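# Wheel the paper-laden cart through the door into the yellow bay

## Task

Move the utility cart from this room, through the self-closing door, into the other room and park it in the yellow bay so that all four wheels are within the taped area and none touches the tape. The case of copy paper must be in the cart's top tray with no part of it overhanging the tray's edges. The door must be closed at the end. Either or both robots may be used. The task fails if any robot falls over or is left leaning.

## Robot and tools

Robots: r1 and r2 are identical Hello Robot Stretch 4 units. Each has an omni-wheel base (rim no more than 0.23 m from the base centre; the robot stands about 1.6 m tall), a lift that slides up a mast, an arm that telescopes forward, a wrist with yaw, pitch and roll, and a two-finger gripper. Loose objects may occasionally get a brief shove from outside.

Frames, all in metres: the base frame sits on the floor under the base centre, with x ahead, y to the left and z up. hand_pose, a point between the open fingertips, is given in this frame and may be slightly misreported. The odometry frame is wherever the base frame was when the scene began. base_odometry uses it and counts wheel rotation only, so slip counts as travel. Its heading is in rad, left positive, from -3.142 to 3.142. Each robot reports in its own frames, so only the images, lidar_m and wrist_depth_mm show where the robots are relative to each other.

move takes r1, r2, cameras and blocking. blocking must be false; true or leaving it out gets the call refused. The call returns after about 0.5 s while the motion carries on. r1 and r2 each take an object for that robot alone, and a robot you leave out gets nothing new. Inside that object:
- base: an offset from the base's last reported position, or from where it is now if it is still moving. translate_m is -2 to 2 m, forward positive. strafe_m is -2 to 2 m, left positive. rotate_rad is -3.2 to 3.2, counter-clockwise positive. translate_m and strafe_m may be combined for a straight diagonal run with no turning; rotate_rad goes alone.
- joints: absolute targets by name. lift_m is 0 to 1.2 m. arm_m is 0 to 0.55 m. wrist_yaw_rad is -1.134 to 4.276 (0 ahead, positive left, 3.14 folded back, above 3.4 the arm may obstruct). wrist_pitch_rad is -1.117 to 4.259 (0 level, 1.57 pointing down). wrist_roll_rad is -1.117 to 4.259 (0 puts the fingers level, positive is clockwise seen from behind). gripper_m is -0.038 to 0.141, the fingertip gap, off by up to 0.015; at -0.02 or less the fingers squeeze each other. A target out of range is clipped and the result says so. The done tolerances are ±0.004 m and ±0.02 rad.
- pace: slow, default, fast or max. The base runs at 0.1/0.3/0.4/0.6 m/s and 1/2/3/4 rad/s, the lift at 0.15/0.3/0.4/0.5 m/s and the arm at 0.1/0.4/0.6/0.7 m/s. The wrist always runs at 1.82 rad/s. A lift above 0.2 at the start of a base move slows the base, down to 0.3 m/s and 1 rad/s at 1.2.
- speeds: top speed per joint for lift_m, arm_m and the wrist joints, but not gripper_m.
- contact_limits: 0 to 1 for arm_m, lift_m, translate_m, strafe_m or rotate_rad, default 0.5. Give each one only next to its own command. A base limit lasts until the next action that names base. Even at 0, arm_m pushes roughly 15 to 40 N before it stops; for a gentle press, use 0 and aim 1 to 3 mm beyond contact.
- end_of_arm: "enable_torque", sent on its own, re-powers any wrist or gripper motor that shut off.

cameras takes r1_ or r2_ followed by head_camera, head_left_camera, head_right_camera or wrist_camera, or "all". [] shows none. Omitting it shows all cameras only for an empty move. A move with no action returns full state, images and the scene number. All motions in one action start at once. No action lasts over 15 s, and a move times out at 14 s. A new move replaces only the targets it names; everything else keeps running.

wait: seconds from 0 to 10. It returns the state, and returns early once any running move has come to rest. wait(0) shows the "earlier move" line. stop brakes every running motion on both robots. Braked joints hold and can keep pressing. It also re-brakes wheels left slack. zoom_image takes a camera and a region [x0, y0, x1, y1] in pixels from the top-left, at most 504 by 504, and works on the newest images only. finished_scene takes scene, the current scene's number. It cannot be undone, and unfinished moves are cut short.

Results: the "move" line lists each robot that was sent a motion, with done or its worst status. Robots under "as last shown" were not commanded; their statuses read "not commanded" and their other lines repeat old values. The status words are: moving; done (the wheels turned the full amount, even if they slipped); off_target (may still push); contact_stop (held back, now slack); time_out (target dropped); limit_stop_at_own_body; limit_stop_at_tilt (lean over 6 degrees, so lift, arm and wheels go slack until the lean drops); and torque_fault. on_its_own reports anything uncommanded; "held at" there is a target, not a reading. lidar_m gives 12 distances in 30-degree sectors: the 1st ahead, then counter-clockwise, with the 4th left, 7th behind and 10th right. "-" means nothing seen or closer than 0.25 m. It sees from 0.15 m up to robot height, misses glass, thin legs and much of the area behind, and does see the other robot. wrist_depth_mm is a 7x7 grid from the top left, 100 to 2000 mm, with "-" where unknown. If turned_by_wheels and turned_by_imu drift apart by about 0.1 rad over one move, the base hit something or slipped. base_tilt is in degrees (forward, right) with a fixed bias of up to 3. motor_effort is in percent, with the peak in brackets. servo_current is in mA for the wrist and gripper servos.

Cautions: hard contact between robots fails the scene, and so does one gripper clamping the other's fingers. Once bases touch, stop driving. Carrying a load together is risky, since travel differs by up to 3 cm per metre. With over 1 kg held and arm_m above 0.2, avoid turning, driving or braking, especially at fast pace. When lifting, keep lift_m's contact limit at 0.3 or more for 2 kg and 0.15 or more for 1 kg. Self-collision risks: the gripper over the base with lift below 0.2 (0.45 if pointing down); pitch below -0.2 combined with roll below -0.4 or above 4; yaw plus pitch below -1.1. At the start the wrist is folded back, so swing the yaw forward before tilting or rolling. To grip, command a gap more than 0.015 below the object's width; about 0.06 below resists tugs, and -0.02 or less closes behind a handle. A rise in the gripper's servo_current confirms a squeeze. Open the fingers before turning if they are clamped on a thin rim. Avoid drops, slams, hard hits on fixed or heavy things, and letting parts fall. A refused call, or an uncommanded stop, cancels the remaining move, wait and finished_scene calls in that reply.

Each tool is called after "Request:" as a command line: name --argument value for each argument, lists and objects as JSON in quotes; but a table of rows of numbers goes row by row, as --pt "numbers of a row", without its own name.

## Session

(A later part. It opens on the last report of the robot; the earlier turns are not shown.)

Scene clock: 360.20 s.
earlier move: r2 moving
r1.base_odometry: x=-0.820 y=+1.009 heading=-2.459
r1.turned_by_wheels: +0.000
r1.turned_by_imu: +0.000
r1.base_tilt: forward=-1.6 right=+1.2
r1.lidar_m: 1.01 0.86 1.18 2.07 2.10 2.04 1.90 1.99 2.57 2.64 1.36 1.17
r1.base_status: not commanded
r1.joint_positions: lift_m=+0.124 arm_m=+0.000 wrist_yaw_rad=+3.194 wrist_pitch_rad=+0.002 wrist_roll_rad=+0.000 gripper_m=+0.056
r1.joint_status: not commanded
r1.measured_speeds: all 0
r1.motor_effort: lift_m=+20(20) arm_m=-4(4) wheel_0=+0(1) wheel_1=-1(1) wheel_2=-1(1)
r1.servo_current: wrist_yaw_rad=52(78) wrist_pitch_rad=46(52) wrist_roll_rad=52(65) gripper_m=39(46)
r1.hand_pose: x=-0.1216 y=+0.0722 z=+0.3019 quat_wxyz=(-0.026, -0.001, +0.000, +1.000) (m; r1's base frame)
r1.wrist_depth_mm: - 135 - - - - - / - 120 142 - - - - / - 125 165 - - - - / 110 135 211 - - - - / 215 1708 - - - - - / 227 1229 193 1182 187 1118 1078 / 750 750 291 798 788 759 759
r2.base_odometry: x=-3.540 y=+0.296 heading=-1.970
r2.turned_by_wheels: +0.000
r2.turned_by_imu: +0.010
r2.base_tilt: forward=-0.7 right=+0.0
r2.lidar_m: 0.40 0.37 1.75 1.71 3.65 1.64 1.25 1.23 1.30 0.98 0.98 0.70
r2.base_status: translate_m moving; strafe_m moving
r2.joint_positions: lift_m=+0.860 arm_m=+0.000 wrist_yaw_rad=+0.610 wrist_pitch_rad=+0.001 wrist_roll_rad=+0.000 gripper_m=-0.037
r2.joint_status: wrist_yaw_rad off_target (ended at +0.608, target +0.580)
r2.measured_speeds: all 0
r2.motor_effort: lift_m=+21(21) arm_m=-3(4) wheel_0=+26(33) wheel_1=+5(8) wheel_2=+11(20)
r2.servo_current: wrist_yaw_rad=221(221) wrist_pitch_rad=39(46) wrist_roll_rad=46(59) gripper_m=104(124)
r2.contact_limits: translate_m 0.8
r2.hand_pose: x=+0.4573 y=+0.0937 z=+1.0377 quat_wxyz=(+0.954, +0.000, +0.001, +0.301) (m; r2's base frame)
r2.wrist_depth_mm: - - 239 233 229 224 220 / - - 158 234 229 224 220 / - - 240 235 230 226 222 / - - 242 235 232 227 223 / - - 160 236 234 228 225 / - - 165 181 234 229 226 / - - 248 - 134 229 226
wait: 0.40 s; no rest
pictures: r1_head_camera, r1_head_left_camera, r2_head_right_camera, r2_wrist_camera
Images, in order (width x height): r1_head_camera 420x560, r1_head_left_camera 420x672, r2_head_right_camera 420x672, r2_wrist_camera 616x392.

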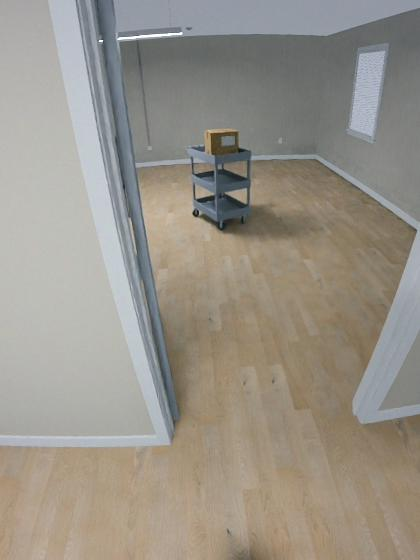

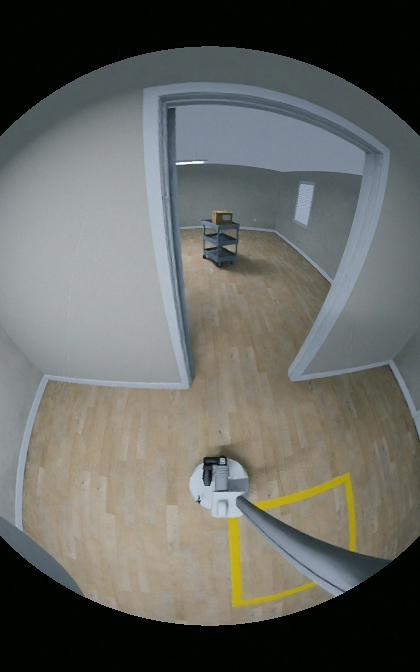

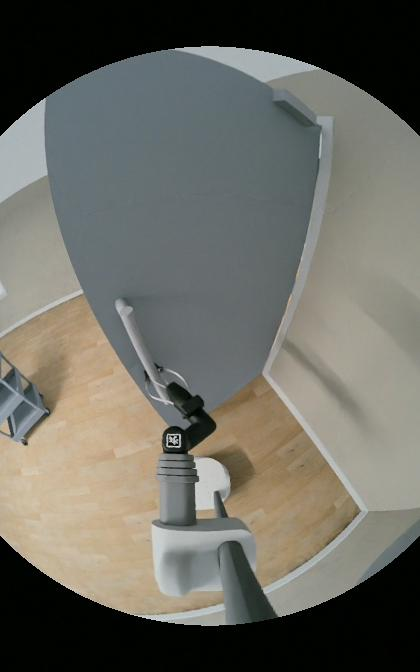

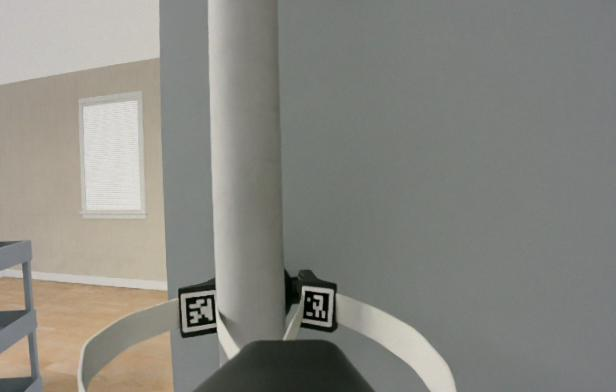

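Request:
move --blocking false --r1 '{"base":{"translate_m":0.015,"strafe_m":-0.34},"joints":{"lift_m":0.5}}'

Request:
wait --seconds 2.2

Request:
wait --seconds 0.5 --cameras '["r1_head_camera"]'

Request:
move --blocking false --r1 '{"base":{"translate_m":1.45,"strafe_m":0.05},"contact_limits":{"translate_m":0.3}}'

Request:
wait --seconds 5.6

Request:
wait --seconds 0.5 --cameras '["r1_head_camera","r1_head_right_camera","r1_head_left_camera"]'

Scene clock: 384.97 s.
earlier move: r2 done
move: r1 moving
r1.base_odometry: x=-0.843 y=+1.035 heading=-2.459
r1.turned_by_wheels: +0.000
r1.turned_by_imu: -0.001
r1.base_tilt: forward=-1.6 right=+1.3
r1.lidar_m: 3.31 0.89 1.16 2.09 2.11 2.06 1.90 1.98 2.54 2.61 1.37 1.14
r1.base_status: translate_m moving; strafe_m moving
r1.joint_positions: lift_m=+0.162 arm_m=+0.000 wrist_yaw_rad=+3.194 wrist_pitch_rad=+0.002 wrist_roll_rad=+0.000 gripper_m=+0.056
r1.joint_status: lift_m moving
r1.measured_speeds: translate_m=+0.008 strafe_m=-0.137 rotate_rad=+0.000 lift_m=+0.146 arm_m=+0.000 wrist_yaw_rad=+0.000 wrist_pitch_rad=+0.000 wrist_roll_rad=+0.000
r1.motor_effort: lift_m=+26(26) arm_m=-4(4) wheel_0=+7(11) wheel_1=-7(9) wheel_2=-3(4)
r1.servo_current: wrist_yaw_rad=59(59) wrist_pitch_rad=33(46) wrist_roll_rad=52(72) gripper_m=39(46)
r1.hand_pose: x=-0.1216 y=+0.0722 z=+0.3395 quat_wxyz=(-0.026, -0.001, +0.000, +1.000) (m; r1's base frame)
r1.wrist_depth_mm: - 135 - - - - - / - 123 145 - - - - / - 121 190 - - - - / 110 135 206 - - - - / 137 1863 - - - - - / 1098 1281 193 1308 187 1229 1205 / 820 820 189 854 854 820 854
r2.base_odometry: x=-3.541 y=+0.296 heading=-1.970
r2.turned_by_wheels: +0.000
r2.turned_by_imu: +0.041
r2.base_tilt: forward=-0.7 right=+0.0
r2.lidar_m: 0.38 0.40 1.71 1.70 3.32 1.60 1.25 1.22 1.27 1.00 0.97 0.65
r2.base_status: done
r2.joint_positions: lift_m=+0.860 arm_m=+0.000 wrist_yaw_rad=+0.610 wrist_pitch_rad=+0.001 wrist_roll_rad=+0.000 gripper_m=-0.037
r2.joint_status: not commanded
r2.measured_speeds: all 0
r2.motor_effort: lift_m=+21(21) arm_m=-4(4) wheel_0=+20(21) wheel_1=+6(6) wheel_2=+9(9)
r2.servo_current: wrist_yaw_rad=202(215) wrist_pitch_rad=46(46) wrist_roll_rad=46(52) gripper_m=104(111)
r2.contact_limits: translate_m 0.8
r2.hand_pose: x=+0.4573 y=+0.0937 z=+1.0377 quat_wxyz=(+0.954, +0.000, +0.001, +0.301) (m; r2's base frame)
r2.wrist_depth_mm: - - 165 231 225 219 213 / - - 167 234 228 220 213 / - - 246 232 229 221 216 / - - 247 236 231 223 217 / - - 248 235 231 224 220 / - - 175 180 230 225 220 / - - 253 - 232 224 220
pictures: none

Scene clock: 387.00 s.
earlier move: r1 done
r1.base_odometry: x=-1.046 y=+1.263 heading=-2.459
r1.turned_by_wheels: +0.000
r1.turned_by_imu: -0.002
r1.base_tilt: forward=-1.5 right=+1.3
r1.lidar_m: 3.33 1.03 1.15 2.38 2.46 2.05 1.90 1.94 2.46 2.30 1.37 0.98
r1.base_status: done
r1.joint_positions: lift_m=+0.500 arm_m=+0.000 wrist_yaw_rad=+3.194 wrist_pitch_rad=+0.002 wrist_roll_rad=+0.000 gripper_m=+0.056
r1.joint_status: all done
r1.measured_speeds: all 0
r1.motor_effort: lift_m=+24(28) arm_m=-4(4) wheel_0=+1(11) wheel_1=-1(11) wheel_2=-2(5)
r1.servo_current: wrist_yaw_rad=39(78) wrist_pitch_rad=46(46) wrist_roll_rad=46(72) gripper_m=39(46)
r1.hand_pose: x=-0.1216 y=+0.0722 z=+0.6771 quat_wxyz=(-0.026, -0.001, +0.000, +1.000) (m; r1's base frame)
r1.wrist_depth_mm: - 135 - - - - - / - 120 142 - - - - / - 124 165 - - - - / 109 135 209 - - - - / 138 - - - - - - / 222 - 193 - 187 - - / 1537 1537 1537 153 1618 1464 1576
r2.base_odometry: x=-3.541 y=+0.296 heading=-1.970
r2.turned_by_wheels: +0.000
r2.turned_by_imu: +0.000
r2.base_tilt: forward=-0.7 right=+0.0
r2.lidar_m: 0.41 0.39 1.69 1.71 3.32 1.60 1.26 1.23 1.25 1.00 0.97 0.67
r2.base_status: done
r2.joint_positions: lift_m=+0.860 arm_m=+0.000 wrist_yaw_rad=+0.610 wrist_pitch_rad=+0.001 wrist_roll_rad=+0.000 gripper_m=-0.037
r2.joint_status: not commanded
r2.measured_speeds: all 0
r2.on_its_own: wrist_yaw_rad is at rest, and its servo_current (215 mA) is outside its rest range (0 to 104 mA)
r2.motor_effort: lift_m=+21(21) arm_m=-3(4) wheel_0=+21(21) wheel_1=+6(6) wheel_2=+9(9)
r2.servo_current: wrist_yaw_rad=215(228) wrist_pitch_rad=39(52) wrist_roll_rad=52(59) gripper_m=104(117)
r2.contact_limits: translate_m 0.8
r2.hand_pose: x=+0.4573 y=+0.0937 z=+1.0377 quat_wxyz=(+0.954, +0.000, +0.001, +0.301) (m; r2's base frame)
r2.wrist_depth_mm: - - 165 231 226 218 214 / - - 168 234 228 220 214 / - - 245 233 228 221 216 / - - 247 236 230 222 216 / - - 247 236 232 224 219 / - - 176 179 229 225 218 / - - 252 - 232 224 221
wait: 2.03 of 2.2 s (r1 has come to rest)
pictures: none

Scene clock: 387.50 s.
r1.base_odometry: x=-1.046 y=+1.263 heading=-2.459
r1.turned_by_wheels: +0.000
r1.turned_by_imu: +0.000
r1.base_tilt: forward=-1.6 right=+1.3
r1.lidar_m: 3.32 1.04 1.14 2.39 2.47 2.06 1.89 1.96 2.48 2.31 1.40 0.96
r1.base_status: done
r1.joint_positions: lift_m=+0.500 arm_m=+0.000 wrist_yaw_rad=+3.194 wrist_pitch_rad=+0.002 wrist_roll_rad=+0.000 gripper_m=+0.056
r1.joint_status: all done
r1.measured_speeds: all 0
r1.motor_effort: lift_m=+24(28) arm_m=-4(4) wheel_0=+0(11) wheel_1=-1(11) wheel_2=-3(5)
r1.servo_current: wrist_yaw_rad=46(78) wrist_pitch_rad=39(46) wrist_roll_rad=52(72) gripper_m=39(46)
r1.hand_pose: x=-0.1216 y=+0.0722 z=+0.6771 quat_wxyz=(-0.026, -0.001, +0.000, +1.000) (m; r1's base frame)
r1.wrist_depth_mm: - 135 - - - - - / - 120 142 - - - - / - 124 165 - - - - / 110 135 211 - - - - / 137 - - - - - - / 223 - 193 - 187 - - / 1537 1499 1499 153 1576 1464 1618
r2.base_odometry: x=-3.541 y=+0.296 heading=-1.970
r2.turned_by_wheels: +0.000
r2.turned_by_imu: +0.000
r2.base_tilt: forward=-0.7 right=+0.0
r2.lidar_m: 0.39 0.38 1.69 1.70 3.31 1.61 1.26 1.22 1.26 0.98 0.97 0.69
r2.base_status: done
r2.joint_positions: lift_m=+0.860 arm_m=+0.000 wrist_yaw_rad=+0.610 wrist_pitch_rad=+0.001 wrist_roll_rad=+0.000 gripper_m=-0.037
r2.joint_status: not commanded
r2.measured_speeds: all 0
r2.on_its_own: wrist_yaw_rad is at rest, and its servo_current (215 mA) is outside its rest range (0 to 104 mA)
r2.motor_effort: lift_m=+21(21) arm_m=-4(4) wheel_0=+21(21) wheel_1=+6(6) wheel_2=+9(9)
r2.servo_current: wrist_yaw_rad=215(228) wrist_pitch_rad=39(52) wrist_roll_rad=46(59) gripper_m=111(117)
r2.contact_limits: translate_m 0.8
r2.hand_pose: x=+0.4573 y=+0.0937 z=+1.0377 quat_wxyz=(+0.954, +0.000, +0.001, +0.301) (m; r2's base frame)
r2.wrist_depth_mm: - - 165 231 225 219 213 / - - 168 233 227 220 214 / - - 245 233 229 222 216 / - - 247 236 231 223 217 / - - 248 236 230 224 219 / - - 175 179 229 225 219 / - - 254 - 232 224 220
wait: 0.50 s; at rest by 0.27 s
pictures: r1_head_camera
Images, in order (width x height): r1_head_camera 420x560.

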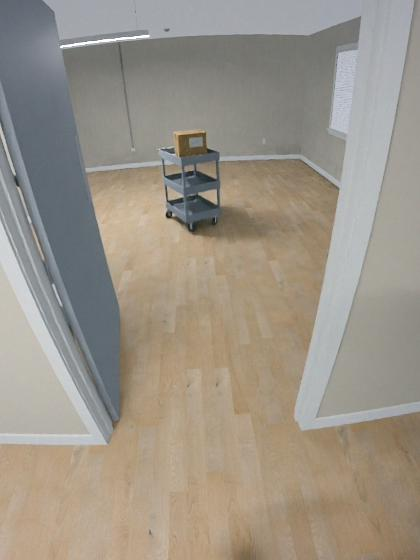

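Scene clock: 388.00 s.
move: r1 moving
r1.base_odometry: x=-1.070 y=+1.243 heading=-2.459
r1.turned_by_wheels: +0.000
r1.turned_by_imu: +0.000
r1.base_tilt: forward=-1.6 right=+1.3
r1.lidar_m: 3.30 1.00 1.11 2.39 2.45 2.06 1.93 1.99 2.50 2.31 1.34 0.95
r1.base_status: translate_m moving; strafe_m moving
r1.joint_positions: lift_m=+0.500 arm_m=+0.000 wrist_yaw_rad=+3.194 wrist_pitch_rad=+0.002 wrist_roll_rad=+0.000 gripper_m=+0.056
r1.joint_status: not commanded
r1.measured_speeds: translate_m=+0.121 strafe_m=+0.004 rotate_rad=+0.006 lift_m=+0.000 arm_m=+0.000 wrist_yaw_rad=+0.000 wrist_pitch_rad=+0.000 wrist_roll_rad=+0.000
r1.motor_effort: lift_m=+24(24) arm_m=-4(4) wheel_0=+6(8) wheel_1=+6(7) wheel_2=-9(9)
r1.servo_current: wrist_yaw_rad=65(65) wrist_pitch_rad=46(52) wrist_roll_rad=59(65) gripper_m=39(46)
r1.contact_limits: translate_m 0.3
r1.hand_pose: x=-0.1216 y=+0.0722 z=+0.6771 quat_wxyz=(-0.026, -0.001, +0.000, +1.000) (m; r1's base frame)
r1.wrist_depth_mm: - 135 - - - - - / - 122 135 - - - - / - 123 163 - - - - / 108 136 213 - - - - / 213 - - - - - - / 223 - 194 - 188 - - / 1537 1537 1537 153 1618 1537 1618
r2.base_odometry: x=-3.541 y=+0.296 heading=-1.970
r2.turned_by_wheels: +0.000
r2.turned_by_imu: +0.000
r2.base_tilt: forward=-0.7 right=+0.0
r2.lidar_m: 0.37 0.39 1.70 1.74 3.30 1.58 1.26 1.22 1.24 0.97 0.96 0.66
r2.base_status: not commanded
r2.joint_positions: lift_m=+0.860 arm_m=+0.000 wrist_yaw_rad=+0.610 wrist_pitch_rad=+0.001 wrist_roll_rad=+0.000 gripper_m=-0.037
r2.joint_status: not commanded
r2.measured_speeds: all 0
r2.motor_effort: lift_m=+21(21) arm_m=-3(4) wheel_0=+20(21) wheel_1=+6(6) wheel_2=+9(9)
r2.servo_current: wrist_yaw_rad=202(215) wrist_pitch_rad=39(46) wrist_roll_rad=46(52) gripper_m=111(111)
r2.contact_limits: translate_m 0.8
r2.hand_pose: x=+0.4573 y=+0.0937 z=+1.0377 quat_wxyz=(+0.954, +0.000, +0.001, +0.301) (m; r2's base frame)
r2.wrist_depth_mm: - - 165 231 226 219 214 / - - 168 233 228 220 215 / - - 246 234 229 221 216 / - - 246 236 230 223 217 / - - 247 236 231 224 218 / - - 176 180 230 224 219 / - - 252 - 231 224 220
pictures: none

Scene clock: 393.60 s.
earlier move: r1 moving
r1.base_odometry: x=-2.140 y=+0.310 heading=-2.459
r1.turned_by_wheels: +0.000
r1.turned_by_imu: +0.001
r1.base_tilt: forward=-1.6 right=+1.3
r1.lidar_m: 1.90 2.41 0.74 0.61 0.61 0.83 3.40 0.60 0.58 1.26 2.28 2.94
r1.base_status: translate_m moving; strafe_m moving
r1.joint_positions: lift_m=+0.500 arm_m=+0.000 wrist_yaw_rad=+3.194 wrist_pitch_rad=+0.002 wrist_roll_rad=+0.000 gripper_m=+0.056
r1.joint_status: not commanded
r1.measured_speeds: all 0
r1.motor_effort: lift_m=+24(24) arm_m=-4(4) wheel_0=+1(9) wheel_1=+3(8) wheel_2=+1(10)
r1.servo_current: wrist_yaw_rad=46(65) wrist_pitch_rad=46(52) wrist_roll_rad=46(78) gripper_m=39(52)
r1.contact_limits: translate_m 0.3
r1.hand_pose: x=-0.1216 y=+0.0722 z=+0.6772 quat_wxyz=(-0.026, -0.001, +0.000, +1.000) (m; r1's base frame)
r1.wrist_depth_mm: - 135 - - - - - / - 122 145 - - - - / - 120 189 - - - - / 110 136 204 - - - - / 215 - - - - - - / - - 193 - 187 - - / 1537 1499 1464 143 1618 1464 1537
r2.base_odometry: x=-3.541 y=+0.296 heading=-1.970
r2.turned_by_wheels: +0.000
r2.turned_by_imu: +0.001
r2.base_tilt: forward=-0.7 right=+0.0
r2.lidar_m: 0.39 0.41 1.72 1.71 3.32 1.62 1.27 1.23 1.25 1.00 0.96 0.67
r2.base_status: not commanded
r2.joint_positions: lift_m=+0.860 arm_m=+0.000 wrist_yaw_rad=+0.610 wrist_pitch_rad=+0.001 wrist_roll_rad=+0.000 gripper_m=-0.037
r2.joint_status: not commanded
r2.measured_speeds: all 0
r2.on_its_own: wrist_yaw_rad is at rest, and its servo_current (202 mA) is outside its rest range (0 to 104 mA)
r2.motor_effort: lift_m=+21(21) arm_m=-4(4) wheel_0=+20(21) wheel_1=+6(6) wheel_2=+9(9)
r2.servo_current: wrist_yaw_rad=202(221) wrist_pitch_rad=39(46) wrist_roll_rad=46(59) gripper_m=111(117)
r2.contact_limits: translate_m 0.8
r2.hand_pose: x=+0.4573 y=+0.0937 z=+1.0377 quat_wxyz=(+0.954, +0.000, +0.001, +0.301) (m; r2's base frame)
r2.wrist_depth_mm: - - 165 231 226 218 213 / - - 168 233 228 220 214 / - - 246 233 229 221 215 / - - 246 236 230 223 218 / - - 248 236 231 224 218 / - - 175 179 229 224 219 / - - 253 - 231 224 221
wait: 5.60 s; no rest
pictures: none

Scene clock: 393.83 s.
earlier move: r1 done
r1.base_odometry: x=-2.140 y=+0.310 heading=-2.459
r1.turned_by_wheels: +0.000
r1.turned_by_imu: +0.000
r1.base_tilt: forward=-1.6 right=+1.2
r1.lidar_m: 1.89 2.36 0.72 0.62 0.61 0.82 3.40 0.57 0.58 1.28 2.30 2.98
r1.base_status: done
r1.joint_positions: lift_m=+0.500 arm_m=+0.000 wrist_yaw_rad=+3.194 wrist_pitch_rad=+0.002 wrist_roll_rad=+0.000 gripper_m=+0.056
r1.joint_status: not commanded
r1.measured_speeds: all 0
r1.motor_effort: lift_m=+24(24) arm_m=-4(4) wheel_0=+2(9) wheel_1=+1(8) wheel_2=+0(10)
r1.servo_current: wrist_yaw_rad=65(65) wrist_pitch_rad=46(52) wrist_roll_rad=59(78) gripper_m=46(52)
r1.contact_limits: translate_m 0.3
r1.hand_pose: x=-0.1216 y=+0.0722 z=+0.6772 quat_wxyz=(-0.026, -0.001, +0.000, +1.000) (m; r1's base frame)
r1.wrist_depth_mm: - 135 - - - - - / - 122 145 - - - - / - 120 189 - - - - / 110 136 204 - - - - / 216 - - - - - - / - - 193 - 187 - - / 1537 1537 1430 143 1576 1464 1537
r2.base_odometry: x=-3.541 y=+0.296 heading=-1.970
r2.turned_by_wheels: +0.000
r2.turned_by_imu: +0.000
r2.base_tilt: forward=-0.6 right=+0.0
r2.lidar_m: 0.38 0.39 1.72 1.68 3.34 1.60 1.25 1.25 1.25 0.99 0.98 0.67
r2.base_status: not commanded
r2.joint_positions: lift_m=+0.860 arm_m=+0.000 wrist_yaw_rad=+0.610 wrist_pitch_rad=+0.001 wrist_roll_rad=+0.000 gripper_m=-0.037
r2.joint_status: not commanded
r2.measured_speeds: all 0
r2.on_its_own: wrist_yaw_rad is at rest, and its servo_current (221 mA) is outside its rest range (0 to 104 mA)
r2.motor_effort: lift_m=+21(21) arm_m=-3(4) wheel_0=+20(21) wheel_1=+6(6) wheel_2=+9(9)
r2.servo_current: wrist_yaw_rad=221(221) wrist_pitch_rad=39(46) wrist_roll_rad=46(59) gripper_m=111(117)
r2.contact_limits: translate_m 0.8
r2.hand_pose: x=+0.4573 y=+0.0937 z=+1.0377 quat_wxyz=(+0.954, +0.000, +0.001, +0.301) (m; r2's base frame)
r2.wrist_depth_mm: - - 165 232 225 218 214 / - - 245 234 228 220 214 / - - 244 234 229 221 216 / - - 246 235 230 224 216 / - - 248 236 230 224 218 / - - 175 179 230 225 219 / - - 253 - 232 224 220
wait: 0.23 of 0.5 s (r1 has come to rest)
pictures: r1_head_camera, r1_head_left_camera, r1_head_right_camera
Images, in order (width x height): r1_head_camera 420x560, r1_head_left_camera 420x672, r1_head_right_camera 420x672.

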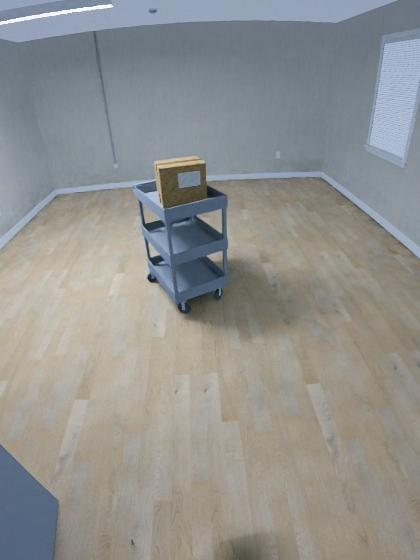

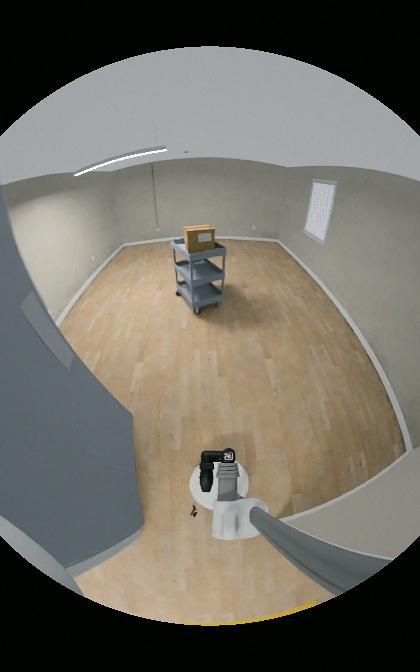

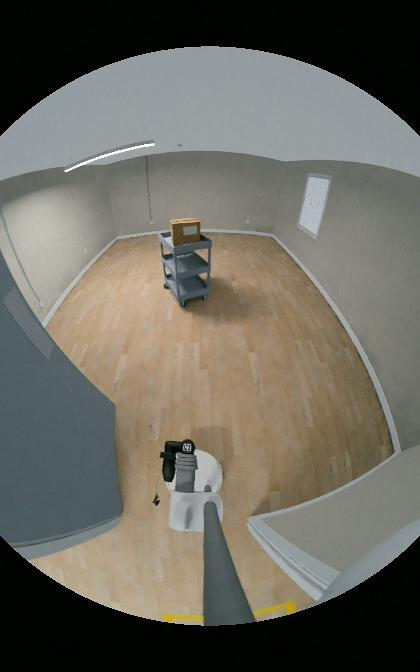

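Request:
move --blocking false --r1 '{"base":{"rotate_rad":-2.51}}'

Request:
wait --seconds 3

Request:
move --blocking false --r1 '{"base":{"translate_m":-0.69,"strafe_m":1.43},"joints":{"wrist_yaw_rad":-0.05,"wrist_roll_rad":1.57,"lift_m":0.685,"gripper_m":0.1},"pace":"fast"}'

Request:
wait --seconds 5

Request:
wait --seconds 1.5 --cameras '["r1_head_camera","r1_head_left_camera","r1_head_right_camera"]'

Scene clock: 422.00 s.
move: r1 moving
r1.base_odometry: x=-2.140 y=+0.310 heading=-2.712
r1.turned_by_wheels: -0.253
r1.turned_by_imu: -0.254
r1.base_tilt: forward=-1.6 right=+1.3
r1.lidar_m: 2.06 1.91 0.84 0.62 0.61 0.65 3.38 3.36 0.56 0.73 2.24 2.49
r1.base_status: rotate_rad moving
r1.joint_positions: lift_m=+0.500 arm_m=+0.000 wrist_yaw_rad=+3.194 wrist_pitch_rad=+0.002 wrist_roll_rad=+0.000 gripper_m=+0.056
r1.joint_status: not commanded
r1.measured_speeds: translate_m=+0.000 strafe_m=+0.000 rotate_rad=-0.978 lift_m=+0.000 arm_m=+0.000 wrist_yaw_rad=+0.000 wrist_pitch_rad=+0.000 wrist_roll_rad=+0.000
r1.motor_effort: lift_m=+24(24) arm_m=-4(4) wheel_0=+6(8) wheel_1=+9(9) wheel_2=+7(7)
r1.servo_current: wrist_yaw_rad=33(59) wrist_pitch_rad=46(46) wrist_roll_rad=52(59) gripper_m=46(52)
r1.hand_pose: x=-0.1216 y=+0.0722 z=+0.6772 quat_wxyz=(-0.026, -0.001, +0.000, +1.000) (m; r1's base frame)
r1.wrist_depth_mm: - 135 - - - 778 - / - 122 145 - - 788 - / - 120 190 - - - - / 110 136 204 - - - - / 216 - - - - - - / - - 194 - 187 778 - / 1537 1537 1464 153 1576 723 -
r2.base_odometry: x=-3.541 y=+0.296 heading=-1.970
r2.turned_by_wheels: +0.000
r2.turned_by_imu: +0.000
r2.base_tilt: forward=-0.7 right=+0.0
r2.lidar_m: 0.40 0.41 1.68 1.69 3.29 1.61 1.26 1.24 1.26 0.99 0.98 0.67
r2.base_status: not commanded
r2.joint_positions: lift_m=+0.860 arm_m=+0.000 wrist_yaw_rad=+0.610 wrist_pitch_rad=+0.001 wrist_roll_rad=+0.000 gripper_m=-0.037
r2.joint_status: not commanded
r2.measured_speeds: all 0
r2.motor_effort: lift_m=+21(21) arm_m=-3(4) wheel_0=+20(21) wheel_1=+5(6) wheel_2=+9(9)
r2.servo_current: wrist_yaw_rad=202(215) wrist_pitch_rad=39(46) wrist_roll_rad=46(52) gripper_m=111(111)
r2.contact_limits: translate_m 0.8
r2.hand_pose: x=+0.4573 y=+0.0937 z=+1.0377 quat_wxyz=(+0.954, +0.000, +0.001, +0.301) (m; r2's base frame)
r2.wrist_depth_mm: - - 165 231 226 220 213 / - - 167 233 228 220 214 / - - 245 234 229 222 216 / - - 247 235 231 224 217 / - - 247 235 231 224 218 / - - 176 179 229 224 220 / - - 252 - 232 224 221
pictures: none

Scene clock: 424.07 s.
earlier move: r1 done
r1.base_odometry: x=-2.140 y=+0.310 heading=+1.314
r1.turned_by_wheels: -2.257
r1.turned_by_imu: -2.269
r1.base_tilt: forward=-1.6 right=+1.3
r1.lidar_m: 0.54 0.61 1.92 2.39 3.32 1.88 3.52 0.65 0.62 0.64 3.43 3.32
r1.base_status: done
r1.joint_positions: lift_m=+0.500 arm_m=+0.000 wrist_yaw_rad=+3.194 wrist_pitch_rad=+0.002 wrist_roll_rad=+0.000 gripper_m=+0.056
r1.joint_status: not commanded
r1.measured_speeds: all 0
r1.motor_effort: lift_m=+24(24) arm_m=-4(4) wheel_0=+4(11) wheel_1=+1(10) wheel_2=+1(8)
r1.servo_current: wrist_yaw_rad=46(65) wrist_pitch_rad=46(52) wrist_roll_rad=46(65) gripper_m=33(52)
r1.hand_pose: x=-0.1216 y=+0.0722 z=+0.6772 quat_wxyz=(-0.026, -0.001, +0.000, +1.000) (m; r1's base frame)
r1.wrist_depth_mm: - 135 - - - - - / - 124 146 - - - - / - 121 192 - - - - / 110 135 207 - - - - / 137 - - - - - - / 216 - 193 - 187 - - / - 151 1576 153 1618 1464 1618
r2.base_odometry: x=-3.541 y=+0.296 heading=-1.970
r2.turned_by_wheels: +0.000
r2.turned_by_imu: +0.000
r2.base_tilt: forward=-0.7 right=+0.0
r2.lidar_m: 0.38 0.42 1.67 1.70 3.31 1.61 1.26 1.24 1.25 0.99 0.98 0.67
r2.base_status: not commanded
r2.joint_positions: lift_m=+0.860 arm_m=+0.000 wrist_yaw_rad=+0.610 wrist_pitch_rad=+0.001 wrist_roll_rad=+0.000 gripper_m=-0.037
r2.joint_status: not commanded
r2.measured_speeds: all 0
r2.on_its_own: wrist_yaw_rad is at rest, and its servo_current (208 mA) is outside its rest range (0 to 104 mA)
r2.motor_effort: lift_m=+21(21) arm_m=-4(4) wheel_0=+20(21) wheel_1=+5(6) wheel_2=+9(9)
r2.servo_current: wrist_yaw_rad=208(221) wrist_pitch_rad=39(46) wrist_roll_rad=46(65) gripper_m=104(117)
r2.contact_limits: translate_m 0.8
r2.hand_pose: x=+0.4573 y=+0.0937 z=+1.0377 quat_wxyz=(+0.954, +0.000, +0.001, +0.301) (m; r2's base frame)
r2.wrist_depth_mm: - - 165 232 226 218 213 / - - 245 233 227 220 214 / - - 244 234 228 221 215 / - - 247 235 229 222 216 / - - 249 236 232 224 219 / - - 175 179 230 224 219 / - - 252 - 231 224 220
wait: 2.07 of 3 s (r1 has come to rest)
pictures: none

Scene clock: 424.57 s.
move: r1 moving
r1.base_odometry: x=-2.189 y=+0.300 heading=+1.315
r1.turned_by_wheels: +0.000
r1.turned_by_imu: +0.000
r1.base_tilt: forward=-1.6 right=+1.3
r1.lidar_m: 0.57 0.67 2.09 2.32 3.30 1.84 3.52 0.72 0.65 0.66 3.47 3.38
r1.base_status: translate_m moving; strafe_m moving
r1.joint_positions: lift_m=+0.563 arm_m=+0.000 wrist_yaw_rad=+2.554 wrist_pitch_rad=+0.002 wrist_roll_rad=+0.635 gripper_m=+0.075
r1.joint_status: lift_m moving; wrist_yaw_rad moving; wrist_roll_rad moving; gripper_m moving
r1.measured_speeds: translate_m=-0.085 strafe_m=+0.175 rotate_rad=-0.004 lift_m=+0.244 arm_m=+0.000 wrist_yaw_rad=-1.821 wrist_pitch_rad=+0.000 wrist_roll_rad=+1.820
r1.motor_effort: lift_m=+27(28) arm_m=-4(4) wheel_0=-11(14) wheel_1=+8(9) wheel_2=+6(7)
r1.servo_current: wrist_yaw_rad=91(150) wrist_pitch_rad=39(46) wrist_roll_rad=72(104) gripper_m=85(85)
r1.hand_pose: x=-0.0207 y=+0.2326 z=+0.7405 quat_wxyz=(+0.275, +0.089, +0.299, +0.909) (m; r1's base frame)
r1.wrist_depth_mm: - - - - - - - / - - - - - - - / - - - - - - - / - - - - - - - / - - - - - - 1499 / - - 193 - 189 1499 1255 / - - - 151 1464 1229 1060
r2.base_odometry: x=-3.541 y=+0.296 heading=-1.970
r2.turned_by_wheels: +0.000
r2.turned_by_imu: +0.000
r2.base_tilt: forward=-0.7 right=+0.0
r2.lidar_m: 0.35 0.40 1.68 1.69 3.31 1.60 1.27 1.24 1.24 0.99 0.96 0.68
r2.base_status: not commanded
r2.joint_positions: lift_m=+0.860 arm_m=+0.000 wrist_yaw_rad=+0.610 wrist_pitch_rad=+0.001 wrist_roll_rad=+0.000 gripper_m=-0.037
r2.joint_status: not commanded
r2.measured_speeds: all 0
r2.motor_effort: lift_m=+21(21) arm_m=-3(4) wheel_0=+20(21) wheel_1=+6(6) wheel_2=+9(9)
r2.servo_current: wrist_yaw_rad=208(215) wrist_pitch_rad=39(39) wrist_roll_rad=39(59) gripper_m=104(117)
r2.contact_limits: translate_m 0.8
r2.hand_pose: x=+0.4573 y=+0.0937 z=+1.0377 quat_wxyz=(+0.954, +0.000, +0.001, +0.301) (m; r2's base frame)
r2.wrist_depth_mm: - - 165 231 226 218 213 / - - 168 232 227 220 214 / - - 245 234 229 222 216 / - - 248 236 230 223 216 / - - 248 236 232 224 218 / - - 176 180 231 224 218 / - - 253 - 232 224 221
pictures: none

Scene clock: 429.33 s.
earlier move: r1 done
r1.base_odometry: x=-3.698 y=+0.005 heading=+1.315
r1.turned_by_wheels: +0.000
r1.turned_by_imu: +0.006
r1.base_tilt: forward=-1.6 right=+1.3
r1.lidar_m: 1.83 1.47 1.39 1.49 2.11 4.02 0.96 1.01 2.05 1.73 1.79 1.73
r1.base_status: done
r1.joint_positions: lift_m=+0.685 arm_m=+0.000 wrist_yaw_rad=-0.047 wrist_pitch_rad=+0.002 wrist_roll_rad=+1.568 gripper_m=+0.100
r1.joint_status: all done
r1.measured_speeds: all 0
r1.motor_effort: lift_m=+23(28) arm_m=+4(4) wheel_0=+2(15) wheel_1=+0(10) wheel_2=-2(8)
r1.servo_current: wrist_yaw_rad=52(150) wrist_pitch_rad=46(52) wrist_roll_rad=59(111) gripper_m=46(91)
r1.hand_pose: x=+0.4548 y=-0.1010 z=+0.8623 quat_wxyz=(+0.708, +0.706, -0.016, -0.017) (m; r1's base frame)
r1.wrist_depth_mm: - - - - - 1397 1255 / - - - - - 1430 1229 / - - - - - 1576 1229 / - - - - - 1661 1205 / - - - - - 1756 1229 / - 190 196 - 190 1576 1281 / - 144 - 140 - - 1281
r2.base_odometry: x=-3.541 y=+0.296 heading=-1.970
r2.turned_by_wheels: +0.000
r2.turned_by_imu: +0.001
r2.base_tilt: forward=-0.7 right=+0.0
r2.lidar_m: 0.38 0.43 1.70 1.70 3.33 1.60 1.26 1.25 1.23 0.98 0.97 0.66
r2.base_status: not commanded
r2.joint_positions: lift_m=+0.860 arm_m=+0.000 wrist_yaw_rad=+0.610 wrist_pitch_rad=+0.001 wrist_roll_rad=+0.000 gripper_m=-0.037
r2.joint_status: not commanded
r2.measured_speeds: all 0
r2.on_its_own: wrist_yaw_rad is at rest, and its servo_current (202 mA) is outside its rest range (0 to 104 mA)
r2.motor_effort: lift_m=+21(21) arm_m=-3(4) wheel_0=+20(21) wheel_1=+5(6) wheel_2=+9(9)
r2.servo_current: wrist_yaw_rad=202(221) wrist_pitch_rad=33(52) wrist_roll_rad=39(65) gripper_m=104(117)
r2.contact_limits: translate_m 0.8
r2.hand_pose: x=+0.4573 y=+0.0937 z=+1.0377 quat_wxyz=(+0.954, +0.000, +0.001, +0.301) (m; r2's base frame)
r2.wrist_depth_mm: - - 165 230 226 219 213 / - - 167 233 228 220 214 / - - 245 234 229 222 216 / - - 247 236 230 224 216 / - - 248 237 231 224 219 / - - 175 180 229 224 220 / - - 253 - 232 225 220
wait: 4.77 of 5 s (r1 has come to rest)
pictures: none

Scene clock: 430.83 s.
r1.base_odometry: x=-3.698 y=+0.005 heading=+1.315
r1.turned_by_wheels: +0.000
r1.turned_by_imu: +0.000
r1.base_tilt: forward=-1.6 right=+1.3
r1.lidar_m: 1.85 1.45 1.40 1.49 2.14 4.02 0.95 0.99 2.07 1.73 1.78 1.71
r1.base_status: done
r1.joint_positions: lift_m=+0.685 arm_m=+0.000 wrist_yaw_rad=-0.047 wrist_pitch_rad=+0.002 wrist_roll_rad=+1.568 gripper_m=+0.100
r1.joint_status: all done
r1.measured_speeds: all 0
r1.motor_effort: lift_m=+23(28) arm_m=+4(4) wheel_0=+2(15) wheel_1=+0(10) wheel_2=-2(8)
r1.servo_current: wrist_yaw_rad=52(150) wrist_pitch_rad=46(52) wrist_roll_rad=26(111) gripper_m=39(91)
r1.hand_pose: x=+0.4548 y=-0.1010 z=+0.8623 quat_wxyz=(+0.708, +0.706, -0.016, -0.017) (m; r1's base frame)
r1.wrist_depth_mm: - - - - - 1366 1229 / - - - - - 1464 1205 / - - - - - 1537 1182 / - - - - - 1708 1255 / - - - - - 1756 1229 / - 190 196 - 191 1537 1229 / - 144 - 141 - - 1255
r2.base_odometry: x=-3.541 y=+0.296 heading=-1.970
r2.turned_by_wheels: +0.000
r2.turned_by_imu: +0.000
r2.base_tilt: forward=-0.7 right=+0.0
r2.lidar_m: 0.40 0.36 1.71 1.72 3.36 1.62 1.26 1.23 1.23 0.98 0.97 0.67
r2.base_status: not commanded
r2.joint_positions: lift_m=+0.860 arm_m=+0.000 wrist_yaw_rad=+0.610 wrist_pitch_rad=+0.001 wrist_roll_rad=+0.000 gripper_m=-0.037
r2.joint_status: not commanded
r2.measured_speeds: all 0
r2.on_its_own: wrist_yaw_rad is at rest, and its servo_current (208 mA) is outside its rest range (0 to 104 mA)
r2.motor_effort: lift_m=+21(21) arm_m=-3(4) wheel_0=+20(21) wheel_1=+5(6) wheel_2=+9(9)
r2.servo_current: wrist_yaw_rad=208(221) wrist_pitch_rad=46(52) wrist_roll_rad=59(65) gripper_m=104(117)
r2.contact_limits: translate_m 0.8
r2.hand_pose: x=+0.4573 y=+0.0937 z=+1.0377 quat_wxyz=(+0.954, +0.000, +0.001, +0.301) (m; r2's base frame)
r2.wrist_depth_mm: - - 165 231 225 218 213 / - - 168 233 228 220 214 / - - 245 233 229 221 215 / - - 247 235 230 223 216 / - - 248 236 232 224 217 / - - 175 180 230 224 219 / - - 252 - 232 224 220
wait: 1.50 s; at rest by 0.27 s
pictures: r1_head_camera, r1_head_left_camera, r1_head_right_camera
Images, in order (width x height): r1_head_camera 420x560, r1_head_left_camera 420x672, r1_head_right_camera 420x672.

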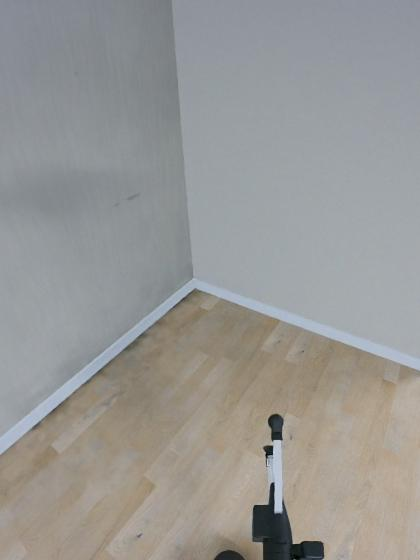

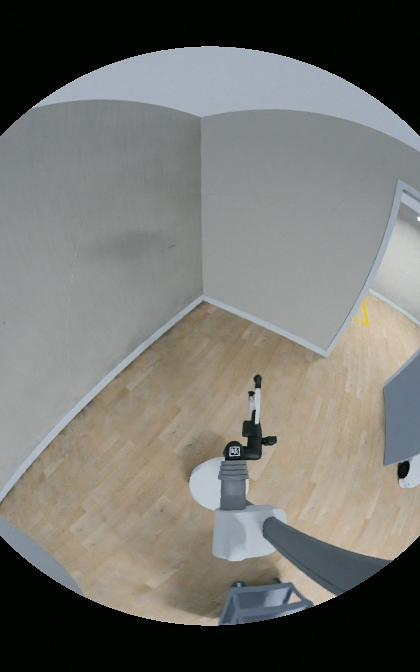

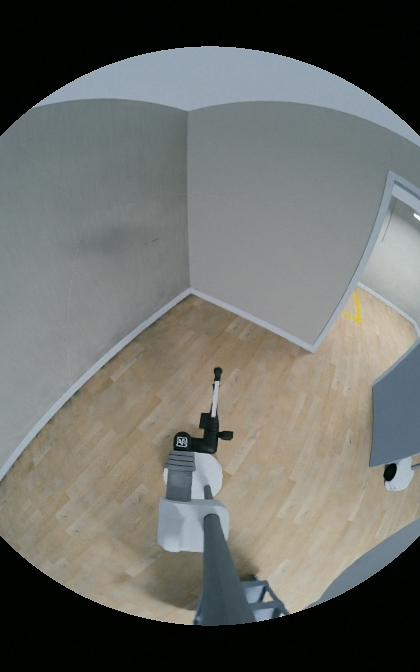

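Request:
move --blocking false --r1 '{"base":{"translate_m":-1.25,"strafe_m":0.5},"pace":"fast"}'

Request:
wait --seconds 5

Request:
wait --seconds 0.3 --cameras '["r1_head_camera","r1_head_right_camera"]'

Scene clock: 438.07 s.
move: r1 moving
r1.base_odometry: x=-3.728 y=-0.036 heading=+1.314
r1.turned_by_wheels: +0.000
r1.turned_by_imu: -0.001
r1.base_tilt: forward=-1.6 right=+1.3
r1.lidar_m: 1.90 1.46 1.41 1.50 2.17 3.97 0.91 0.96 2.15 1.72 1.81 1.77
r1.base_status: translate_m moving; strafe_m moving
r1.joint_positions: lift_m=+0.685 arm_m=+0.000 wrist_yaw_rad=-0.047 wrist_pitch_rad=+0.002 wrist_roll_rad=+1.568 gripper_m=+0.100
r1.joint_status: not commanded
r1.measured_speeds: translate_m=-0.184 strafe_m=+0.073 rotate_rad=-0.003 lift_m=+0.000 arm_m=+0.000 wrist_yaw_rad=+0.000 wrist_pitch_rad=+0.000 wrist_roll_rad=+0.000
r1.motor_effort: lift_m=+23(23) arm_m=+4(4) wheel_0=-9(11) wheel_1=-5(5) wheel_2=+11(11)
r1.servo_current: wrist_yaw_rad=46(59) wrist_pitch_rad=46(52) wrist_roll_rad=46(59) gripper_m=46(46)
r1.hand_pose: x=+0.4548 y=-0.1010 z=+0.8623 quat_wxyz=(+0.708, +0.706, -0.016, -0.017) (m; r1's base frame)
r1.wrist_depth_mm: - - - - - 1430 1205 / - - - - - 1499 1255 / - - - - - 1661 1205 / - - - - - 1661 1229 / - - - - - 1808 1255 / - 213 212 - 194 1576 1255 / - 143 - 141 - - 1281
r2.base_odometry: x=-3.541 y=+0.296 heading=-1.970
r2.turned_by_wheels: +0.000
r2.turned_by_imu: +0.000
r2.base_tilt: forward=-0.7 right=+0.0
r2.lidar_m: 0.38 0.38 1.72 1.71 3.30 1.59 1.25 1.22 1.24 0.99 0.98 0.68
r2.base_status: not commanded
r2.joint_positions: lift_m=+0.860 arm_m=+0.000 wrist_yaw_rad=+0.610 wrist_pitch_rad=+0.001 wrist_roll_rad=+0.000 gripper_m=-0.037
r2.joint_status: not commanded
r2.measured_speeds: all 0
r2.motor_effort: lift_m=+21(21) arm_m=-4(4) wheel_0=+21(21) wheel_1=+5(6) wheel_2=+9(9)
r2.servo_current: wrist_yaw_rad=215(215) wrist_pitch_rad=39(39) wrist_roll_rad=46(52) gripper_m=117(117)
r2.contact_limits: translate_m 0.8
r2.hand_pose: x=+0.4573 y=+0.0937 z=+1.0377 quat_wxyz=(+0.954, +0.000, +0.001, +0.301) (m; r2's base frame)
r2.wrist_depth_mm: - - 165 231 226 219 213 / - - 168 234 228 220 216 / - - 243 234 229 222 216 / - - 248 235 230 222 217 / - - 249 237 231 223 219 / - - 176 179 229 224 219 / - - 252 - 231 224 220
pictures: none

Scene clock: 442.20 s.
earlier move: r1 done
r1.base_odometry: x=-4.499 y=-1.077 heading=+1.314
r1.turned_by_wheels: +0.000
r1.turned_by_imu: +0.001
r1.base_tilt: forward=-1.6 right=+1.3
r1.lidar_m: 2.26 1.69 1.63 1.71 2.48 2.72 2.89 3.15 0.57 0.55 0.61 3.03
r1.base_status: done
r1.joint_positions: lift_m=+0.685 arm_m=+0.000 wrist_yaw_rad=-0.047 wrist_pitch_rad=+0.002 wrist_roll_rad=+1.568 gripper_m=+0.100
r1.joint_status: not commanded
r1.measured_speeds: all 0
r1.motor_effort: lift_m=+23(23) arm_m=+4(4) wheel_0=-1(12) wheel_1=-1(6) wheel_2=+0(13)
r1.servo_current: wrist_yaw_rad=46(65) wrist_pitch_rad=46(52) wrist_roll_rad=46(78) gripper_m=46(52)
r1.hand_pose: x=+0.4548 y=-0.1010 z=+0.8623 quat_wxyz=(+0.708, +0.706, -0.016, -0.017) (m; r1's base frame)
r1.wrist_depth_mm: - - - - - 1756 1205 / - - - - - 1708 1205 / - - - - - 1708 1229 / - - - - - 1756 1255 / - - - - - 1756 1229 / - - 216 - 198 1576 1229 / - 184 - 144 - 1499 1255
r2.base_odometry: x=-3.541 y=+0.296 heading=-1.970
r2.turned_by_wheels: +0.000
r2.turned_by_imu: +0.001
r2.base_tilt: forward=-0.6 right=+0.0
r2.lidar_m: 0.39 0.40 1.68 1.68 3.35 1.62 1.25 1.25 1.24 0.98 0.97 0.66
r2.base_status: not commanded
r2.joint_positions: lift_m=+0.860 arm_m=+0.000 wrist_yaw_rad=+0.610 wrist_pitch_rad=+0.001 wrist_roll_rad=+0.000 gripper_m=-0.037
r2.joint_status: not commanded
r2.measured_speeds: all 0
r2.on_its_own: wrist_yaw_rad is at rest, and its servo_current (208 mA) is outside its rest range (0 to 104 mA)
r2.motor_effort: lift_m=+21(21) arm_m=-4(4) wheel_0=+20(21) wheel_1=+6(6) wheel_2=+9(9)
r2.servo_current: wrist_yaw_rad=208(221) wrist_pitch_rad=46(52) wrist_roll_rad=46(65) gripper_m=104(117)
r2.contact_limits: translate_m 0.8
r2.hand_pose: x=+0.4573 y=+0.0937 z=+1.0377 quat_wxyz=(+0.954, +0.000, +0.001, +0.301) (m; r2's base frame)
r2.wrist_depth_mm: - - 165 231 226 219 213 / - - 167 233 228 220 214 / - - 246 234 229 223 215 / - - 246 236 230 223 217 / - - 247 236 232 224 218 / - - 175 180 230 225 219 / - - 253 - 231 224 220
wait: 4.13 of 5 s (r1 has come to rest)
pictures: none

Scene clock: 442.50 s.
r1.base_odometry: x=-4.499 y=-1.077 heading=+1.314
r1.turned_by_wheels: +0.000
r1.turned_by_imu: +0.000
r1.base_tilt: forward=-1.6 right=+1.3
r1.lidar_m: 2.25 1.69 1.65 1.72 2.50 2.71 2.86 3.18 0.56 0.53 0.61 3.03
r1.base_status: done
r1.joint_positions: lift_m=+0.685 arm_m=+0.000 wrist_yaw_rad=-0.047 wrist_pitch_rad=+0.002 wrist_roll_rad=+1.568 gripper_m=+0.100
r1.joint_status: not commanded
r1.measured_speeds: all 0
r1.motor_effort: lift_m=+23(23) arm_m=+4(4) wheel_0=-1(12) wheel_1=-2(6) wheel_2=+0(13)
r1.servo_current: wrist_yaw_rad=39(65) wrist_pitch_rad=46(52) wrist_roll_rad=52(78) gripper_m=39(52)
r1.hand_pose: x=+0.4548 y=-0.1010 z=+0.8623 quat_wxyz=(+0.708, +0.706, -0.016, -0.017) (m; r1's base frame)
r1.wrist_depth_mm: - - - - - 1756 1182 / - - - - - 1708 1205 / - - - - - 1756 1229 / - - - - - 1756 1229 / - - - - - 1808 1255 / - - 215 - 198 1537 1255 / - 185 - 144 - 1464 1255
r2.base_odometry: x=-3.541 y=+0.296 heading=-1.970
r2.turned_by_wheels: +0.000
r2.turned_by_imu: +0.000
r2.base_tilt: forward=-0.7 right=+0.0
r2.lidar_m: 0.38 0.39 1.70 1.68 3.33 1.62 1.27 1.22 1.25 0.97 0.94 0.69
r2.base_status: not commanded
r2.joint_positions: lift_m=+0.860 arm_m=+0.000 wrist_yaw_rad=+0.610 wrist_pitch_rad=+0.001 wrist_roll_rad=+0.000 gripper_m=-0.037
r2.joint_status: not commanded
r2.measured_speeds: all 0
r2.on_its_own: wrist_yaw_rad is at rest, and its servo_current (215 mA) is outside its rest range (0 to 104 mA)
r2.motor_effort: lift_m=+21(21) arm_m=-3(4) wheel_0=+20(21) wheel_1=+6(6) wheel_2=+9(9)
r2.servo_current: wrist_yaw_rad=215(221) wrist_pitch_rad=39(52) wrist_roll_rad=52(65) gripper_m=104(117)
r2.contact_limits: translate_m 0.8
r2.hand_pose: x=+0.4573 y=+0.0937 z=+1.0377 quat_wxyz=(+0.954, +0.000, +0.001, +0.301) (m; r2's base frame)
r2.wrist_depth_mm: - - 164 230 226 220 213 / - - 168 233 228 220 215 / - - 245 234 229 221 215 / - - 246 236 230 222 217 / - - 248 236 232 224 219 / - - 175 179 230 224 219 / - - 253 - 231 224 220
wait: 0.30 s; at rest by 0.27 s
pictures: r1_head_camera, r1_head_right_camera
Images, in order (width x height): r1_head_camera 420x560, r1_head_right_camera 420x672.

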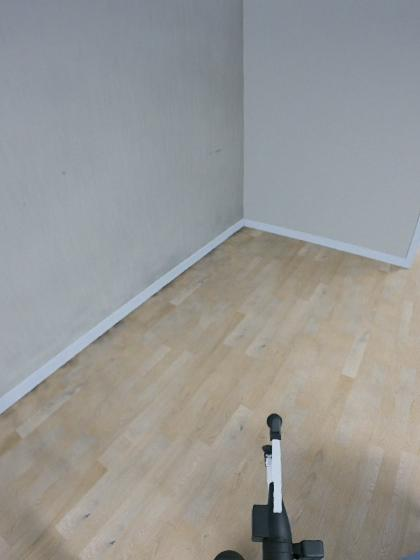

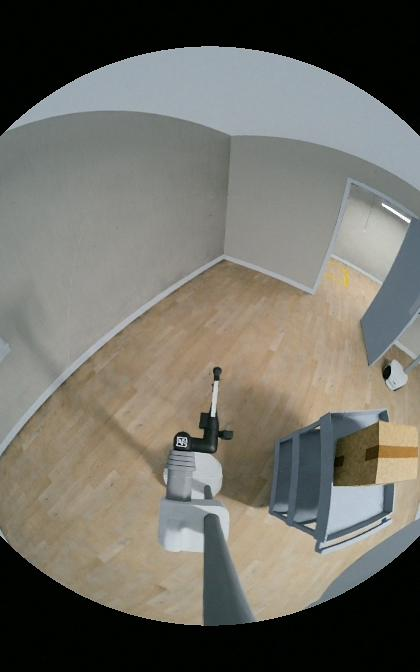

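Request:
move --blocking false --r1 '{"base":{"translate_m":-0.85},"pace":"fast"}'

Request:
wait --seconds 3

Request:
wait --seconds 0.3 --cameras '["r1_head_camera","r1_head_right_camera"]'

Scene clock: 452.10 s.
move: r1 moving
r1.base_odometry: x=-4.511 y=-1.123 heading=+1.314
r1.turned_by_wheels: +0.000
r1.turned_by_imu: -0.001
r1.base_tilt: forward=-1.6 right=+1.3
r1.lidar_m: 2.31 1.74 1.68 1.75 2.51 2.67 2.85 3.12 0.56 0.55 0.60 3.08
r1.base_status: translate_m moving
r1.joint_positions: lift_m=+0.685 arm_m=+0.000 wrist_yaw_rad=-0.047 wrist_pitch_rad=+0.002 wrist_roll_rad=+1.568 gripper_m=+0.100
r1.joint_status: not commanded
r1.measured_speeds: translate_m=-0.184 strafe_m=+0.000 rotate_rad=-0.006 lift_m=+0.000 arm_m=+0.000 wrist_yaw_rad=+0.000 wrist_pitch_rad=+0.000 wrist_roll_rad=+0.000
r1.motor_effort: lift_m=+23(23) arm_m=+4(4) wheel_0=-8(9) wheel_1=-7(9) wheel_2=+11(12)
r1.servo_current: wrist_yaw_rad=65(65) wrist_pitch_rad=39(46) wrist_roll_rad=46(65) gripper_m=39(46)
r1.hand_pose: x=+0.4548 y=-0.1010 z=+0.8623 quat_wxyz=(+0.708, +0.706, -0.016, -0.017) (m; r1's base frame)
r1.wrist_depth_mm: - - - - - 1756 1229 / - - - - - 1756 1182 / - - - - - 1708 1205 / - - - - - 1808 1229 / - - - - - 1756 1255 / - - 216 - 198 1576 1255 / - 184 - 141 - 1499 1255
r2.base_odometry: x=-3.541 y=+0.296 heading=-1.970
r2.turned_by_wheels: +0.000
r2.turned_by_imu: +0.000
r2.base_tilt: forward=-0.7 right=+0.0
r2.lidar_m: 0.37 0.42 1.69 1.71 3.31 1.59 1.23 1.25 1.26 1.00 0.98 0.67
r2.base_status: not commanded
r2.joint_positions: lift_m=+0.860 arm_m=+0.000 wrist_yaw_rad=+0.610 wrist_pitch_rad=+0.001 wrist_roll_rad=+0.000 gripper_m=-0.037
r2.joint_status: not commanded
r2.measured_speeds: all 0
r2.motor_effort: lift_m=+21(21) arm_m=-3(4) wheel_0=+20(21) wheel_1=+6(6) wheel_2=+9(9)
r2.servo_current: wrist_yaw_rad=208(215) wrist_pitch_rad=46(46) wrist_roll_rad=52(59) gripper_m=104(111)
r2.contact_limits: translate_m 0.8
r2.hand_pose: x=+0.4573 y=+0.0937 z=+1.0377 quat_wxyz=(+0.954, +0.000, +0.001, +0.301) (m; r2's base frame)
r2.wrist_depth_mm: - - 165 231 225 220 214 / - - 168 233 227 220 214 / - - 245 234 229 222 215 / - - 247 236 230 223 218 / - - 248 236 232 224 219 / - - 176 179 230 224 220 / - - 252 - 234 224 220
pictures: none

Scene clock: 455.07 s.
earlier move: r1 done
r1.base_odometry: x=-4.715 y=-1.899 heading=+1.314
r1.turned_by_wheels: +0.000
r1.turned_by_imu: +0.000
r1.base_tilt: forward=-1.6 right=+1.3
r1.lidar_m: 2.87 2.18 2.09 2.25 2.08 2.00 2.13 2.69 2.63 2.78 0.68 0.78
r1.base_status: done
r1.joint_positions: lift_m=+0.685 arm_m=+0.000 wrist_yaw_rad=-0.048 wrist_pitch_rad=+0.002 wrist_roll_rad=+1.568 gripper_m=+0.100
r1.joint_status: not commanded
r1.measured_speeds: all 0
r1.motor_effort: lift_m=+23(23) arm_m=+4(4) wheel_0=-2(10) wheel_1=-1(9) wheel_2=+0(13)
r1.servo_current: wrist_yaw_rad=59(65) wrist_pitch_rad=59(59) wrist_roll_rad=46(72) gripper_m=46(52)
r1.hand_pose: x=+0.4548 y=-0.1010 z=+0.8623 quat_wxyz=(+0.708, +0.706, -0.016, -0.018) (m; r1's base frame)
r1.wrist_depth_mm: - - - - - 1756 1229 / - - - - - 1708 1229 / - - - - - 1756 1229 / - - - - - 1708 1229 / - - - - - 1756 1229 / - - 215 - 198 1576 1229 / - - - 144 - 1808 1205
r2.base_odometry: x=-3.541 y=+0.296 heading=-1.970
r2.turned_by_wheels: +0.000
r2.turned_by_imu: +0.000
r2.base_tilt: forward=-0.6 right=+0.0
r2.lidar_m: 0.38 0.42 1.71 1.69 3.31 1.60 1.26 1.24 1.24 1.01 0.97 0.66
r2.base_status: not commanded
r2.joint_positions: lift_m=+0.860 arm_m=+0.000 wrist_yaw_rad=+0.610 wrist_pitch_rad=+0.001 wrist_roll_rad=+0.000 gripper_m=-0.037
r2.joint_status: not commanded
r2.measured_speeds: all 0
r2.on_its_own: wrist_yaw_rad is at rest, and its servo_current (215 mA) is outside its rest range (0 to 104 mA)
r2.motor_effort: lift_m=+21(21) arm_m=-3(4) wheel_0=+20(21) wheel_1=+5(6) wheel_2=+9(9)
r2.servo_current: wrist_yaw_rad=215(221) wrist_pitch_rad=46(46) wrist_roll_rad=52(72) gripper_m=104(117)
r2.contact_limits: translate_m 0.8
r2.hand_pose: x=+0.4573 y=+0.0937 z=+1.0377 quat_wxyz=(+0.954, +0.000, +0.001, +0.301) (m; r2's base frame)
r2.wrist_depth_mm: - - 165 231 226 219 213 / - - 168 233 229 220 214 / - - 245 233 229 221 216 / - - 247 235 231 223 216 / - - 248 236 231 224 218 / - - 175 179 229 224 219 / - - 252 - 231 224 220
wait: 2.97 of 3 s (r1 has come to rest)
pictures: none

Scene clock: 455.37 s.
r1.base_odometry: x=-4.715 y=-1.899 heading=+1.314
r1.turned_by_wheels: +0.000
r1.turned_by_imu: +0.000
r1.base_tilt: forward=-1.6 right=+1.3
r1.lidar_m: 2.91 2.17 2.07 2.22 2.07 2.01 2.16 2.72 2.61 2.75 0.67 0.78
r1.base_status: done
r1.joint_positions: lift_m=+0.685 arm_m=+0.000 wrist_yaw_rad=-0.048 wrist_pitch_rad=+0.002 wrist_roll_rad=+1.568 gripper_m=+0.100
r1.joint_status: not commanded
r1.measured_speeds: all 0
r1.motor_effort: lift_m=+23(23) arm_m=+4(4) wheel_0=-1(10) wheel_1=-1(9) wheel_2=+0(13)
r1.servo_current: wrist_yaw_rad=59(65) wrist_pitch_rad=39(59) wrist_roll_rad=65(72) gripper_m=46(52)
r1.hand_pose: x=+0.4548 y=-0.1010 z=+0.8623 quat_wxyz=(+0.708, +0.706, -0.016, -0.018) (m; r1's base frame)
r1.wrist_depth_mm: - - - - - 1708 1205 / - - - - - 1756 1229 / - - - - - 1756 1229 / - - - - - 1756 1229 / - - - - - 1756 1255 / - - 215 - 198 1576 1281 / - - - 144 - 1863 1255
r2.base_odometry: x=-3.541 y=+0.296 heading=-1.970
r2.turned_by_wheels: +0.000
r2.turned_by_imu: +0.000
r2.base_tilt: forward=-0.7 right=+0.0
r2.lidar_m: 0.39 0.38 1.70 1.71 3.32 1.57 1.28 1.23 1.22 0.99 0.97 0.68
r2.base_status: not commanded
r2.joint_positions: lift_m=+0.860 arm_m=+0.000 wrist_yaw_rad=+0.610 wrist_pitch_rad=+0.001 wrist_roll_rad=+0.000 gripper_m=-0.037
r2.joint_status: not commanded
r2.measured_speeds: all 0
r2.on_its_own: wrist_yaw_rad is at rest, and its servo_current (202 mA) is outside its rest range (0 to 104 mA)
r2.motor_effort: lift_m=+21(21) arm_m=-3(4) wheel_0=+21(21) wheel_1=+6(6) wheel_2=+8(9)
r2.servo_current: wrist_yaw_rad=202(221) wrist_pitch_rad=39(46) wrist_roll_rad=46(72) gripper_m=104(117)
r2.contact_limits: translate_m 0.8
r2.hand_pose: x=+0.4573 y=+0.0937 z=+1.0377 quat_wxyz=(+0.954, +0.000, +0.001, +0.301) (m; r2's base frame)
r2.wrist_depth_mm: - - 165 231 225 219 214 / - - 167 234 228 220 214 / - - 245 234 229 223 216 / - - 247 236 230 222 217 / - - 247 236 232 223 219 / - - 175 179 230 224 220 / - - 252 - 231 224 220
wait: 0.30 s; at rest by 0.27 s
pictures: r1_head_camera, r1_head_right_camera
Images, in order (width x height): r1_head_camera 420x560, r1_head_right_camera 420x672.

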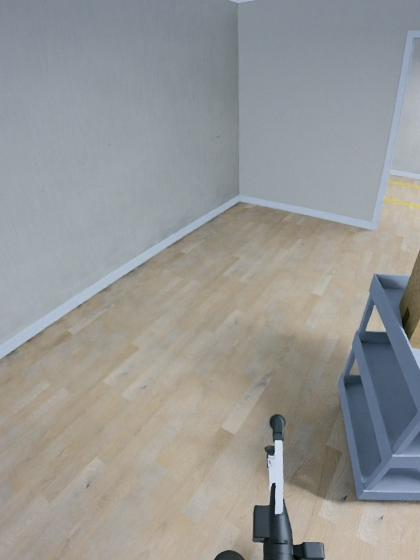

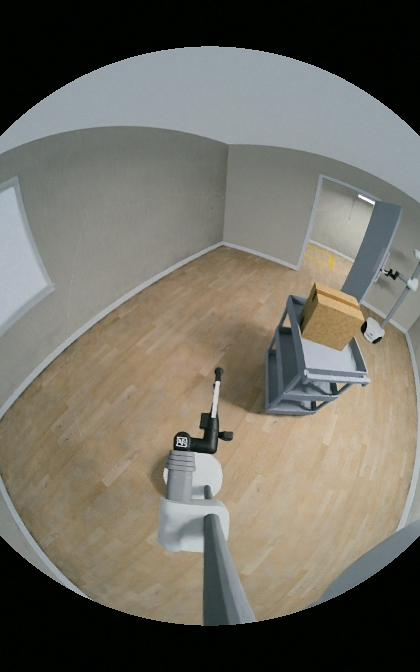

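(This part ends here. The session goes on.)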